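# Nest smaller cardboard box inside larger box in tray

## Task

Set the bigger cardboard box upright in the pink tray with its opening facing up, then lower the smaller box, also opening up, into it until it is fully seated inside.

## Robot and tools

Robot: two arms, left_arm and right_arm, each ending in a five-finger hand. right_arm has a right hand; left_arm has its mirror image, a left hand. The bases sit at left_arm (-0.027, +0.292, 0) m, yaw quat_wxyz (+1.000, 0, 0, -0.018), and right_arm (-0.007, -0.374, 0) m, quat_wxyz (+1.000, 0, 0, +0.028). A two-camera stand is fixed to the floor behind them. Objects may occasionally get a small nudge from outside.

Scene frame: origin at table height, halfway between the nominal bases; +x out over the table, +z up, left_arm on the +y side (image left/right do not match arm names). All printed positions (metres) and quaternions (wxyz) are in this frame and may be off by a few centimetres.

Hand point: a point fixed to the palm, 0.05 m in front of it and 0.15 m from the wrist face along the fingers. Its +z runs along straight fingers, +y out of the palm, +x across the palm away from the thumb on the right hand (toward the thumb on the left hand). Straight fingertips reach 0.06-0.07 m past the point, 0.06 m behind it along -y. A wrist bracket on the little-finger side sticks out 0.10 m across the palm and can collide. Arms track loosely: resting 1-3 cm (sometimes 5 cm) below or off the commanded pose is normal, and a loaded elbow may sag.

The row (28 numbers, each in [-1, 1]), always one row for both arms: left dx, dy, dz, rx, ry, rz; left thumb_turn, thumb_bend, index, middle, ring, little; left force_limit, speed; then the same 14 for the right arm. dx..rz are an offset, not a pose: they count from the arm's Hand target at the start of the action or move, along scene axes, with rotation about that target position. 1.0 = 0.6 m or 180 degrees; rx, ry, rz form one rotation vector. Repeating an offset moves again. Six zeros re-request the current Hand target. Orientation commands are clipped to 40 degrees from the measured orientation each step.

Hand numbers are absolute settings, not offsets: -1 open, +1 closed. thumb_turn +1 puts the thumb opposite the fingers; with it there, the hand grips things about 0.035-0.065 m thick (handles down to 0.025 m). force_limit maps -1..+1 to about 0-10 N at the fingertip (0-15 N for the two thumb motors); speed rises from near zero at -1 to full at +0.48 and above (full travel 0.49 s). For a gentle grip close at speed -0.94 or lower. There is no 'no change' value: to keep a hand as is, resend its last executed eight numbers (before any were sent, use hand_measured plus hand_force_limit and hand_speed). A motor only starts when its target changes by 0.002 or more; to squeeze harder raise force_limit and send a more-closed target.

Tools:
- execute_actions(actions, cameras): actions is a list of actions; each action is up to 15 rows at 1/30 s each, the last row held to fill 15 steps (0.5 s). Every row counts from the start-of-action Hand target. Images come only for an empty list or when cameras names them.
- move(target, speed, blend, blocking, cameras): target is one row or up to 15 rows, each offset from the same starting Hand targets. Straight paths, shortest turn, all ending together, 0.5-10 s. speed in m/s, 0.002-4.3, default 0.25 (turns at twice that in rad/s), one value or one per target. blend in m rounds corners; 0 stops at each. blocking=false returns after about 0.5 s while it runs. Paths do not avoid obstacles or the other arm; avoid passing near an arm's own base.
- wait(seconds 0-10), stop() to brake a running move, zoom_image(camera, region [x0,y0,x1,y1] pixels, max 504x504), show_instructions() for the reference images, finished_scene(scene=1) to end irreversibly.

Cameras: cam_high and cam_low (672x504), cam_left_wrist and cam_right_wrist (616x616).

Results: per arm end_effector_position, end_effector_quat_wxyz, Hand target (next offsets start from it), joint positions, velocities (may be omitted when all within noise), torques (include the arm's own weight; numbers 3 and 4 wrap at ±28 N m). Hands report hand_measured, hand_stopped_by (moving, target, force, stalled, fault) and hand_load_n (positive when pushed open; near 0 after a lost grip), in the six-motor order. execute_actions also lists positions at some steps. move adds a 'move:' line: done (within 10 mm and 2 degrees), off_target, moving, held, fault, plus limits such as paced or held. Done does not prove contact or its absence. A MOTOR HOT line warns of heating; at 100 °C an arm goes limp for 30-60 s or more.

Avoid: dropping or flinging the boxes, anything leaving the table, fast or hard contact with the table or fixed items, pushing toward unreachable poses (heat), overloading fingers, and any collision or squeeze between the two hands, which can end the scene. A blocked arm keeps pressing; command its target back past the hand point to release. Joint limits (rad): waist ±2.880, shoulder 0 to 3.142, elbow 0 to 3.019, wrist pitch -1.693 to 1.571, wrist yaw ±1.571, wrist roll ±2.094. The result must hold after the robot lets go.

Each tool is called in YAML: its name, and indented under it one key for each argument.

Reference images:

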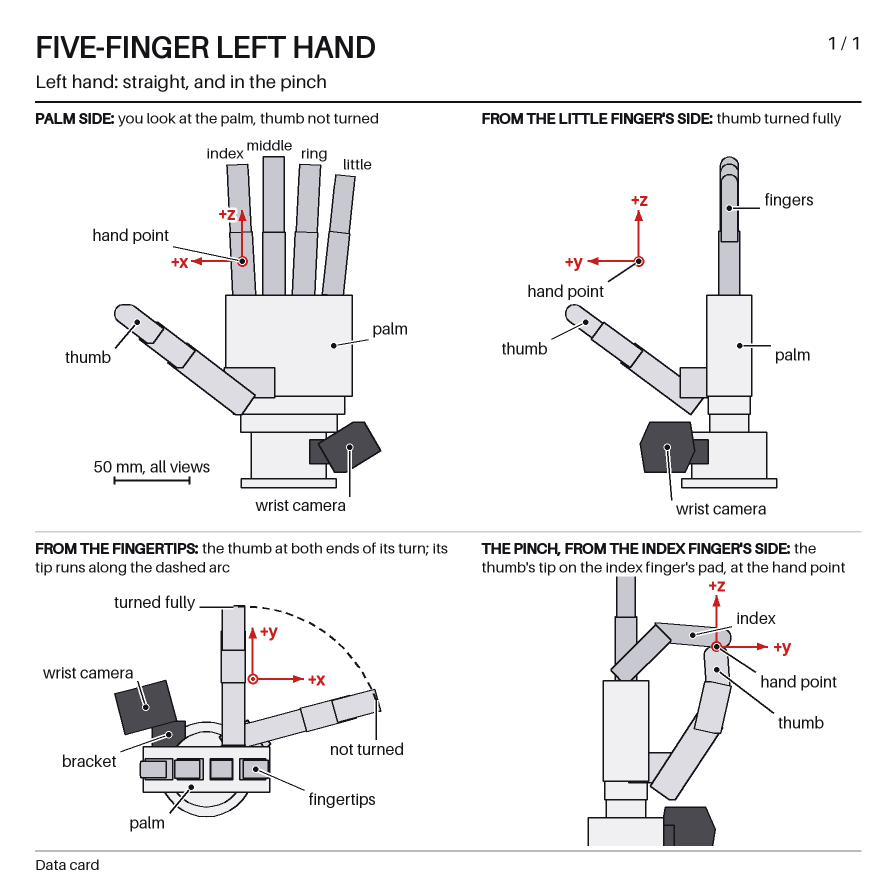

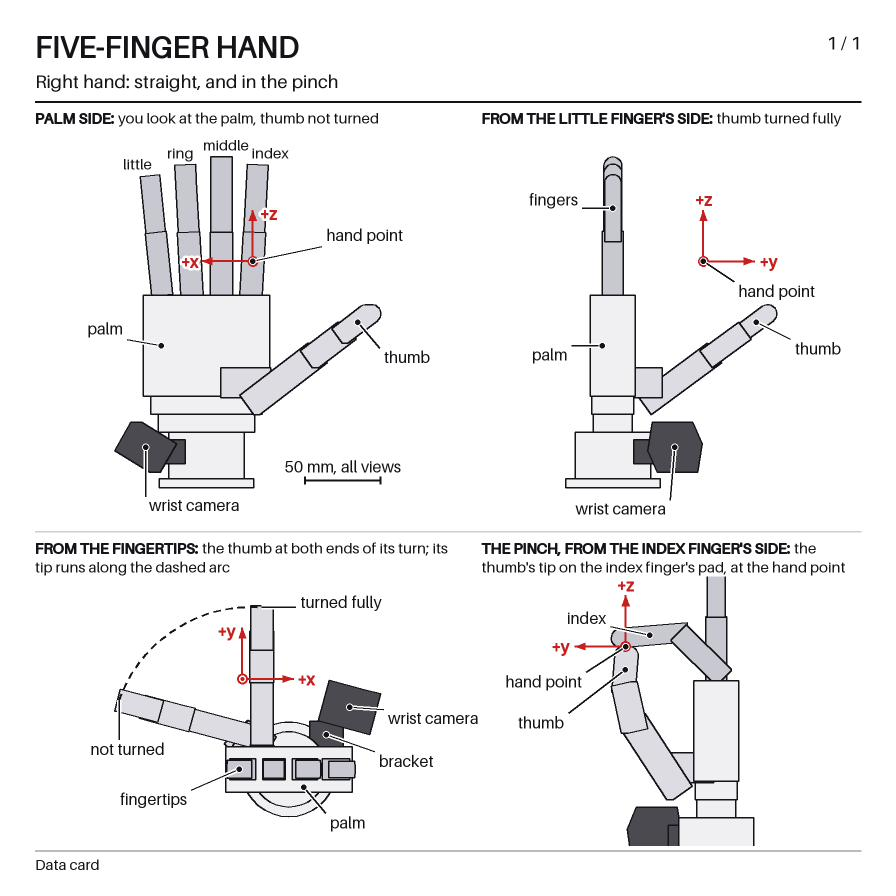

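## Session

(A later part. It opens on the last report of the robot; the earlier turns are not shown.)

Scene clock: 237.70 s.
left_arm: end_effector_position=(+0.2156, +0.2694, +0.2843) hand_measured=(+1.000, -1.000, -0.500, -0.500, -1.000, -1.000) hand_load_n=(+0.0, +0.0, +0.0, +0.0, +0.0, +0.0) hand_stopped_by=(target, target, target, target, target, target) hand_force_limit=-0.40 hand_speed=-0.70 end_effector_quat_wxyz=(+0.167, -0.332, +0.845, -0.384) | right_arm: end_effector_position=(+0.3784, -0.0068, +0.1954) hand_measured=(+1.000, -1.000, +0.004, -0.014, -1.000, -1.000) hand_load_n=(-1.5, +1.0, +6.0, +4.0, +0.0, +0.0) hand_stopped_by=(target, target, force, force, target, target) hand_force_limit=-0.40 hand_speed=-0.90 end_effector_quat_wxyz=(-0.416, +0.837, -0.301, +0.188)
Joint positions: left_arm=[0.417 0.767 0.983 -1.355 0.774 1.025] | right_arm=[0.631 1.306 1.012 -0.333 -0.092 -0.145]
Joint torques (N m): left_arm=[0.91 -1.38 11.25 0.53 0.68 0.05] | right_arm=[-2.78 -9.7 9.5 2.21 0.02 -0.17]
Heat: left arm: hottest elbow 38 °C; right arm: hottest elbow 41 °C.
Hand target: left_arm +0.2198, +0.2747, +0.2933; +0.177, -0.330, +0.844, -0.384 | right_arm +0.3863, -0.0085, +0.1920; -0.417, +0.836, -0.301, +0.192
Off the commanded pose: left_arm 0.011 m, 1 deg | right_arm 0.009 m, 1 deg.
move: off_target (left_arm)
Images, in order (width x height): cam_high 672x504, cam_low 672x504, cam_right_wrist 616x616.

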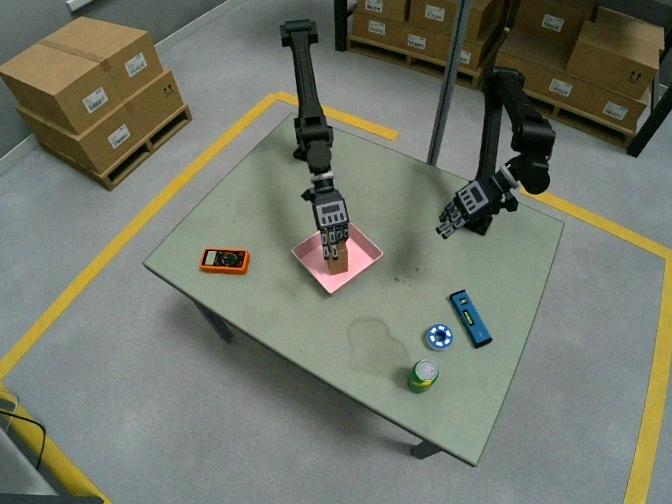

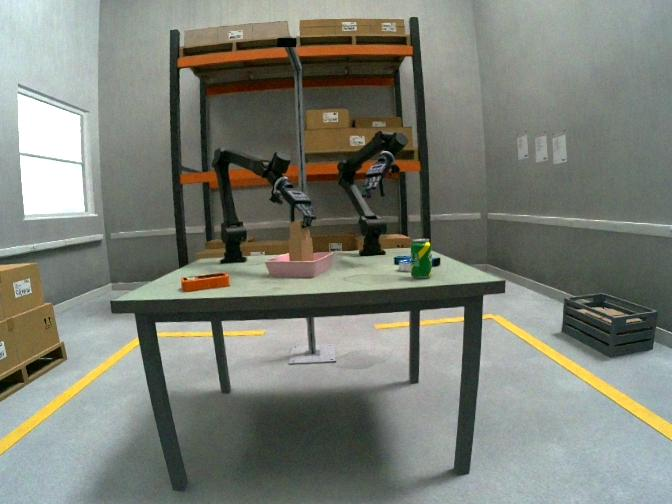

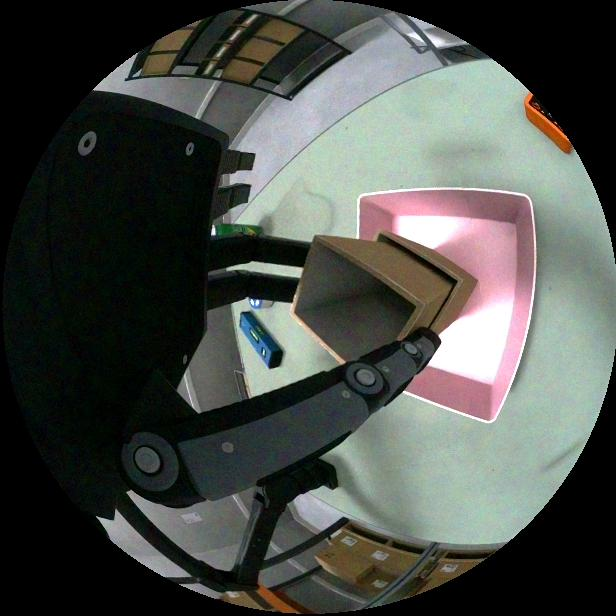

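move:
  target: [0,0,0,0,0,0, 1,-1,-0.5,-0.5,-1,-1,-0.4,-0.7, 0.002,0.002,-0.053,0,0,0, 1,-1,0.3,0.3,-1,-1,-0.4,-0.9]
  speed: 0.05
  cameras: ["cam_high","cam_low","cam_right_wrist"]

zoom_image:
  camera: "cam_low"
  region: [275, 200, 335, 260]

zoom_image:
  camera: "cam_high"
  region: [310, 215, 370, 275]

zoom_image:
  camera: "cam_right_wrist"
  region: [290, 180, 540, 430]

Scene clock: 241.20 s.
left_arm: end_effector_position=(+0.2156, +0.2694, +0.2843) hand_measured=(+1.000, -1.000, -0.500, -0.500, -1.000, -1.000) hand_load_n=(+0.0, +0.0, +0.0, +0.0, +0.0, +0.0) hand_stopped_by=(target, target, target, target, target, target) hand_force_limit=-0.40 hand_speed=-0.70 end_effector_quat_wxyz=(+0.167, -0.332, +0.845, -0.384) | right_arm: end_effector_position=(+0.3802, -0.0053, +0.1644) hand_measured=(+1.000, -1.000, +0.004, -0.014, -1.000, -1.000) hand_load_n=(-1.5, +1.5, +6.0, +4.0, +0.0, +0.0) hand_stopped_by=(target, target, force, force, target, target) hand_force_limit=-0.40 hand_speed=-0.90 end_effector_quat_wxyz=(-0.416, +0.837, -0.301, +0.188)
Joint positions: left_arm=[0.417 0.767 0.983 -1.355 0.774 1.025] | right_arm=[0.631 1.341 0.957 -0.243 -0.092 -0.145]
Joint torques (N m): left_arm=[0.91 -1.38 11.25 0.53 0.68 0.06] | right_arm=[-2.73 -9.76 9.2 2.22 0.03 -0.16]
Heat: left arm: hottest elbow 38 °C; right arm: hottest elbow 40 °C.
Hand target: left_arm +0.2198, +0.2747, +0.2933; +0.177, -0.330, +0.844, -0.384 | right_arm +0.3875, -0.0073, +0.1601; -0.417, +0.836, -0.301, +0.192
Off the commanded pose: left_arm 0.011 m, 1 deg | right_arm 0.009 m, 1 deg.
move: off_target (left_arm)
Images, in order (width x height): cam_high 672x504, cam_low 672x504, cam_right_wrist 616x616.

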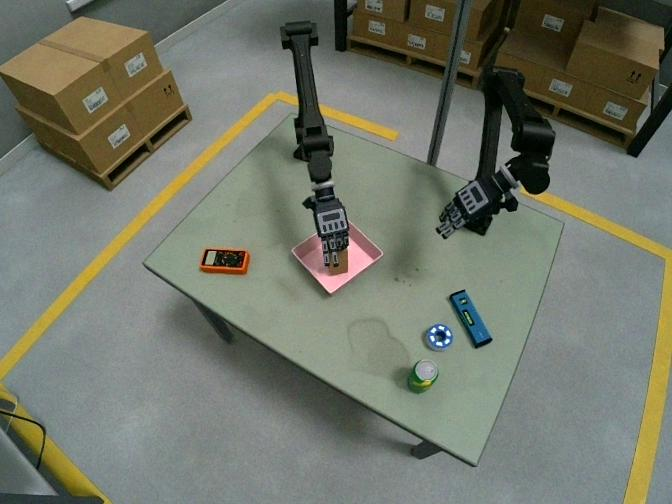

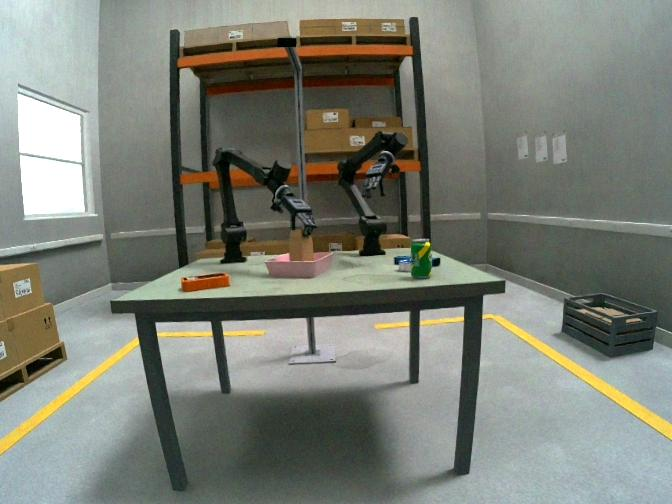

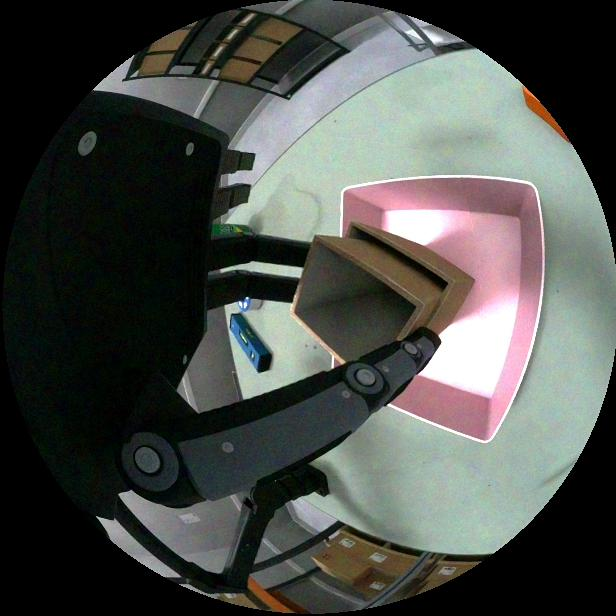

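Scaled by 8.400.

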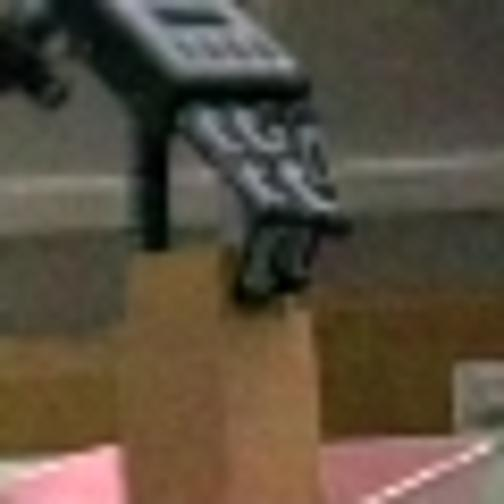

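Scaled by 8.400.

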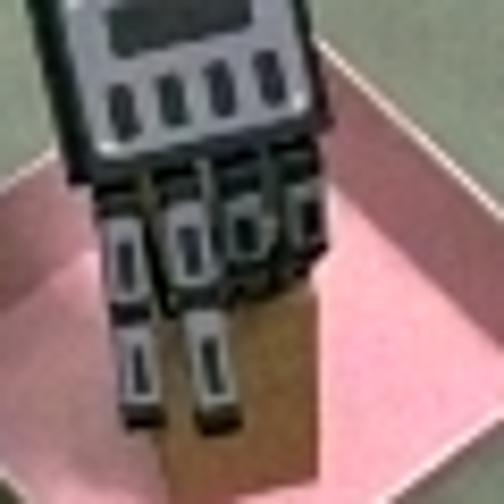

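Scaled by 2.016 from the camera's 616x616 image, which has a finer 880x880 frame.

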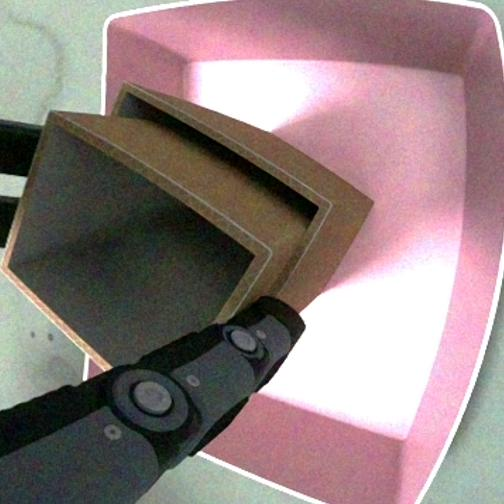

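move:
  target: [0,0,0,0,0,0, 1,-1,-0.5,-0.5,-1,-1,-0.4,-0.7, 0,0,-0.01,0,0,0, 1,-1,0.3,0.3,-1,-1,-0.4,-0.9]
  speed: 0.05

Scene clock: 245.90 s.
left_arm: end_effector_position=(+0.2156, +0.2694, +0.2843) hand_measured=(+1.000, -1.000, -0.500, -0.500, -1.000, -1.000) hand_load_n=(+0.0, +0.0, +0.0, +0.0, +0.0, +0.0) hand_stopped_by=(target, target, target, target, target, target) hand_force_limit=-0.40 hand_speed=-0.70 end_effector_quat_wxyz=(+0.167, -0.332, +0.845, -0.384) | right_arm: end_effector_position=(+0.3805, -0.0051, +0.1596) hand_measured=(+1.000, -1.000, +0.004, -0.014, -1.000, -1.000) hand_load_n=(-1.5, +1.5, +6.0, +4.0, +0.0, +0.0) hand_stopped_by=(target, target, force, force, target, target) hand_force_limit=-0.40 hand_speed=-0.90 end_effector_quat_wxyz=(-0.417, +0.837, -0.301, +0.188)
Joint positions: left_arm=[0.417 0.767 0.983 -1.355 0.774 1.025] | right_arm=[0.631 1.346 0.947 -0.225 -0.092 -0.145]
Joint torques (N m): left_arm=[0.91 -1.32 11.25 0.53 0.68 0.06] | right_arm=[-2.67 -9.88 9.07 2.24 0.04 -0.16]
Heat: left arm: hottest elbow 38 °C; right arm: hottest elbow 40 °C.
Hand target: left_arm +0.2198, +0.2747, +0.2933; +0.177, -0.330, +0.844, -0.384 | right_arm +0.3875, -0.0073, +0.1540; -0.417, +0.836, -0.301, +0.192
Off the commanded pose: left_arm 0.011 m, 1 deg | right_arm 0.009 m, 0 deg.
move: off_target (left_arm)

execute_actions:
  actions:
    - [[0,0,0,0,0,0, 1,-1,-0.5,-0.5,-1,-1,-0.4,-0.7, 0,0,0,0,0,0, 1,-1,-0.012,-0.026,-1,-1,-0.4,-0.99]]

Scene clock: 247.17 s.
left_arm: end_effector_position=(+0.2156, +0.2694, +0.2843) hand_measured=(+1.000, -1.000, -0.500, -0.500, -1.000, -1.000) hand_load_n=(+0.0, +0.0, +0.0, +0.0, +0.0, +0.0) hand_stopped_by=(target, target, target, target, target, target) hand_force_limit=-0.40 hand_speed=-0.70 end_effector_quat_wxyz=(+0.167, -0.332, +0.845, -0.384) | right_arm: end_effector_position=(+0.3805, -0.0051, +0.1596) hand_measured=(+1.000, -1.000, -0.012, -0.026, -1.000, -1.000) hand_load_n=(-0.5, +0.5, +1.0, +1.0, +0.0, +0.0) hand_stopped_by=(target, target, moving, target, target, target) hand_force_limit=-0.40 hand_speed=-0.99 end_effector_quat_wxyz=(-0.417, +0.837, -0.301, +0.189)
Joint positions: left_arm=[0.417 0.767 0.983 -1.355 0.774 1.025] | right_arm=[0.631 1.346 0.947 -0.225 -0.092 -0.146]
Joint torques (N m): left_arm=[0.91 -1.38 11.26 0.54 0.69 0.06] | right_arm=[-2.78 -9.7 9.06 2.19 0.02 -0.16]
Heat: left arm: hottest elbow 38 °C; right arm: hottest elbow 40 °C.
Hand target: left_arm +0.2198, +0.2747, +0.2933; +0.177, -0.330, +0.844, -0.384 | right_arm +0.3875, -0.0073, +0.1540; -0.417, +0.836, -0.301, +0.192
Off the commanded pose: left_arm 0.011 m, 1 deg | right_arm 0.009 m, 0 deg.
Step readings (end_effector_position of left_arm | right_arm):
0: (+0.2156, +0.2694, +0.2843) | (+0.3805, -0.0051, +0.1596)
1: (+0.2156, +0.2694, +0.2843) | (+0.3805, -0.0051, +0.1596)
2: (+0.2156, +0.2694, +0.2843) | (+0.3805, -0.0051, +0.1596)
4: (+0.2156, +0.2694, +0.2843) | (+0.3805, -0.0051, +0.1596)
8: (+0.2156, +0.2694, +0.2843) | (+0.3805, -0.0051, +0.1596)
15: (+0.2156, +0.2694, +0.2843) | (+0.3805, -0.0051, +0.1596)

execute_actions:
  actions:
    - [[0,0,0,0,0,0, 1,-1,-0.5,-0.5,-1,-1,-0.4,-0.7, 0,0,0,0,0,0, 1,-1,-0.022,-0.036,-1,-1,-0.4,-0.999]]

wait:
  seconds: 2
  cameras: ["cam_low","cam_right_wrist"]

Scene clock: 248.57 s.
left_arm: end_effector_position=(+0.2156, +0.2694, +0.2843) hand_measured=(+1.000, -1.000, -0.500, -0.500, -1.000, -1.000) hand_load_n=(+0.0, +0.0, +0.0, +0.0, +0.0, -0.5) hand_stopped_by=(target, target, target, target, target, target) hand_force_limit=-0.40 hand_speed=-0.70 end_effector_quat_wxyz=(+0.167, -0.332, +0.845, -0.384) | right_arm: end_effector_position=(+0.3805, -0.0051, +0.1596) hand_measured=(+1.000, -1.000, -0.018, -0.032, -1.000, -1.000) hand_load_n=(+0.0, +0.0, +0.5, +0.0, +0.0, +0.0) hand_stopped_by=(target, target, moving, moving, target, target) hand_force_limit=-0.40 hand_speed=-1.00 end_effector_quat_wxyz=(-0.417, +0.837, -0.301, +0.189)
Joint positions: left_arm=[0.417 0.767 0.983 -1.355 0.774 1.025] | right_arm=[0.631 1.346 0.947 -0.225 -0.092 -0.146]
Joint torques (N m): left_arm=[0.85 -1.38 11.25 0.54 0.68 0.05] | right_arm=[-2.67 -9.7 9.06 2.24 0.02 -0.15]
Heat: left arm: hottest elbow 38 °C; right arm: hottest elbow 40 °C.
Hand target: left_arm +0.2198, +0.2747, +0.2933; +0.177, -0.330, +0.844, -0.384 | right_arm +0.3875, -0.0073, +0.1540; -0.417, +0.836, -0.301, +0.192
Off the commanded pose: left_arm 0.011 m, 1 deg | right_arm 0.009 m, 0 deg.
Step readings (end_effector_position of left_arm | right_arm):
0: (+0.2156, +0.2694, +0.2843) | (+0.3805, -0.0051, +0.1596)
1: (+0.2156, +0.2694, +0.2843) | (+0.3805, -0.0051, +0.1596)
2: (+0.2156, +0.2694, +0.2843) | (+0.3805, -0.0051, +0.1596)
4: (+0.2156, +0.2694, +0.2843) | (+0.3805, -0.0051, +0.1596)
8: (+0.2156, +0.2694, +0.2843) | (+0.3805, -0.0051, +0.1596)
15: (+0.2156, +0.2694, +0.2843) | (+0.3805, -0.0051, +0.1596)

Scene clock: 250.57 s.
left_arm: end_effector_position=(+0.2156, +0.2694, +0.2843) hand_measured=(+1.000, -1.000, -0.500, -0.500, -1.000, -1.000) hand_load_n=(+0.0, +0.0, +0.0, +0.0, +0.0, +0.0) hand_stopped_by=(target, target, target, target, target, target) hand_force_limit=-0.40 hand_speed=-0.70 end_effector_quat_wxyz=(+0.167, -0.332, +0.845, -0.384) | right_arm: end_effector_position=(+0.3805, -0.0051, +0.1596) hand_measured=(+1.000, -1.000, -0.022, -0.036, -1.000, -1.000) hand_load_n=(+0.0, +0.0, +0.0, +0.0, +0.0, +0.5) hand_stopped_by=(target, target, target, target, target, target) hand_force_limit=-0.40 hand_speed=-1.00 end_effector_quat_wxyz=(-0.417, +0.837, -0.301, +0.189)
Joint positions: left_arm=[0.417 0.767 0.983 -1.355 0.774 1.025] | right_arm=[0.631 1.346 0.947 -0.225 -0.092 -0.146]
Joint velocities: left_arm=[within noise] | right_arm=[-0.044 -0.024 -0.002 0.007 -0.007 0.051]
Joint torques (N m): left_arm=[0.91 -1.32 11.25 0.53 0.68 0.06] | right_arm=[-2.73 -9.76 9.09 2.21 0.02 -0.16]
Heat: left arm: hottest elbow 38 °C; right arm: hottest elbow 40 °C.
Hand target: left_arm +0.2198, +0.2747, +0.2933; +0.177, -0.330, +0.844, -0.384 | right_arm +0.3875, -0.0073, +0.1540; -0.417, +0.836, -0.301, +0.192
Off the commanded pose: left_arm 0.011 m, 1 deg | right_arm 0.009 m, 0 deg.
wait: 2.00 s; at rest by 0.17 s
Images, in order (width x height): cam_low 672x504, cam_right_wrist 616x616.

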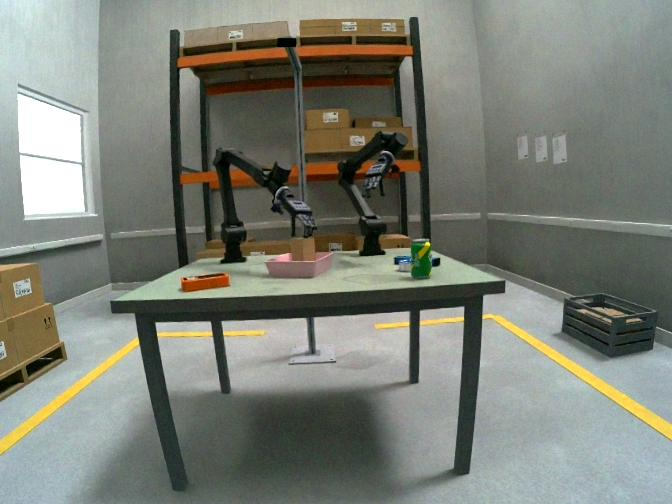

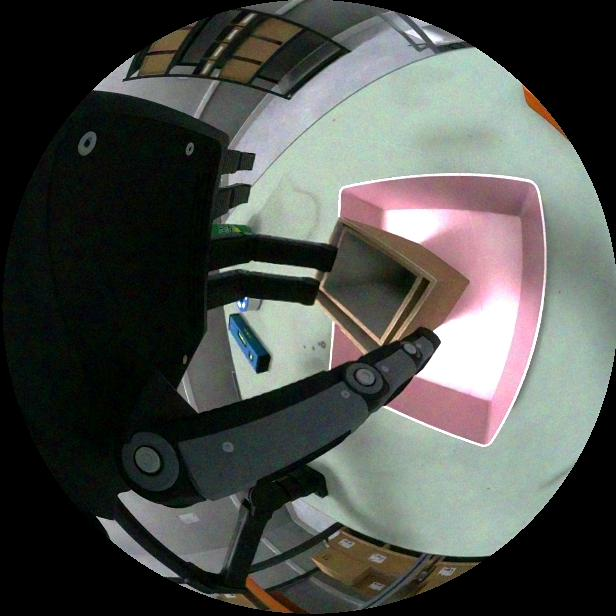

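move:
  target:
    - [0,0,0,0,0,0, 1,-1,-0.5,-0.5,-1,-1,-0.4,-0.7, 0,0,0.15,0,0,0, 1,-1,-0.3,-0.3,-1,-1,-0.4,-0.6]
    - [0,0,0,0,0,0, 1,-1,-0.5,-0.5,-1,-1,-0.4,-0.7, -0.2,-0.25,0.2,0,0,0, 1,-1,-0.3,-0.3,-1,-1,-0.4,-0.6]
  speed: [0.12,0.25]
  blend: [0.02,0]
  cameras: ["cam_high","cam_low","cam_right_wrist"]

zoom_image:
  camera: "cam_high"
  region: [300, 210, 370, 280]

zoom_image:
  camera: "cam_low"
  region: [260, 210, 340, 290]

Scene clock: 254.80 s.
left_arm: end_effector_position=(+0.2156, +0.2694, +0.2843) hand_measured=(+1.000, -1.000, -0.500, -0.500, -1.000, -1.000) hand_load_n=(+0.0, +0.0, -0.5, +0.0, +0.0, +0.0) hand_stopped_by=(target, target, target, target, target, target) hand_force_limit=-0.40 hand_speed=-0.70 end_effector_quat_wxyz=(+0.167, -0.332, +0.845, -0.384) | right_arm: end_effector_position=(+0.2671, -0.1524, +0.2785) hand_measured=(+1.000, -1.000, -0.300, -0.300, -1.000, -1.000) hand_load_n=(+0.0, +0.0, +0.0, +0.0, +0.0, +0.0) hand_stopped_by=(target, target, target, target, target, target) hand_force_limit=-0.40 hand_speed=-0.60 end_effector_quat_wxyz=(-0.424, +0.833, -0.298, +0.194)
Joint positions: left_arm=[0.417 0.767 0.983 -1.355 0.774 1.025] | right_arm=[0.453 0.764 0.873 -0.729 -0.237 -0.251]
Joint torques (N m): left_arm=[0.91 -1.38 11.25 0.51 0.68 0.06] | right_arm=[-2.9 -1.55 9.72 1.02 -0.05 -0.16]
Heat: left arm: hottest elbow 38 °C; right arm: hottest elbow 39 °C.
Hand target: left_arm +0.2198, +0.2747, +0.2933; +0.177, -0.330, +0.844, -0.384 | right_arm +0.2675, -0.1574, +0.2740; -0.417, +0.836, -0.301, +0.192
Off the commanded pose: left_arm 0.011 m, 1 deg | right_arm 0.007 m, 1 deg.
move: off_target (left_arm)
Images, in order (width x height): cam_high 672x504, cam_low 672x504, cam_right_wrist 616x616.

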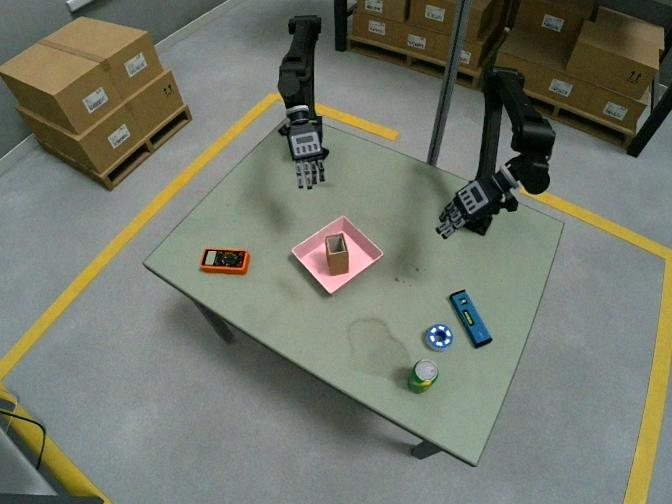

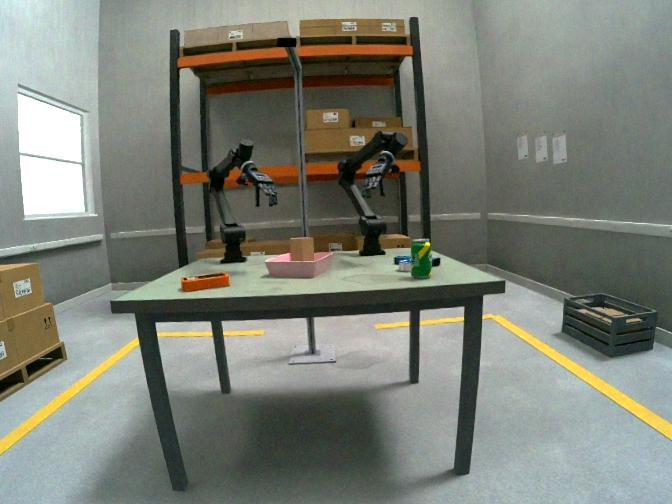

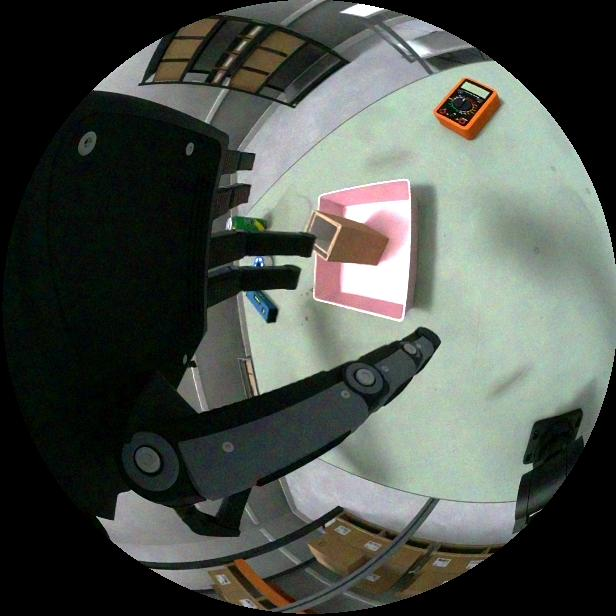

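Scaled by 7.200.

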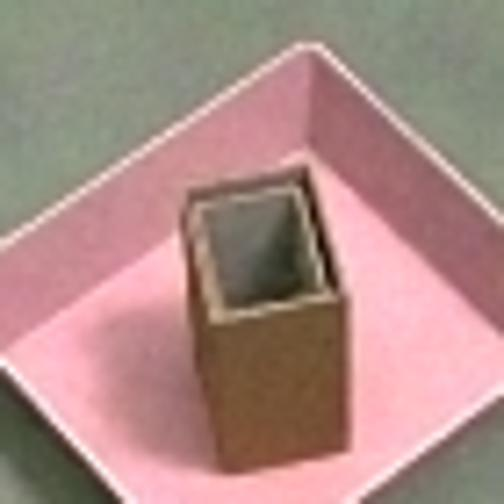

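Scaled by 6.300.

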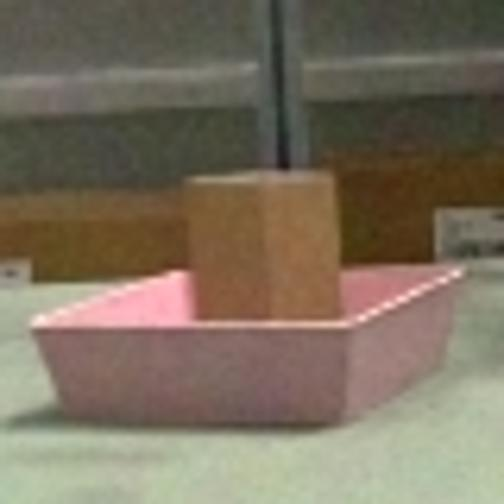

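Small box sits fully inside the larger one, both upright in the tray, and neither hand is touching them.

finished_scene:

The scene is finished: the task was done.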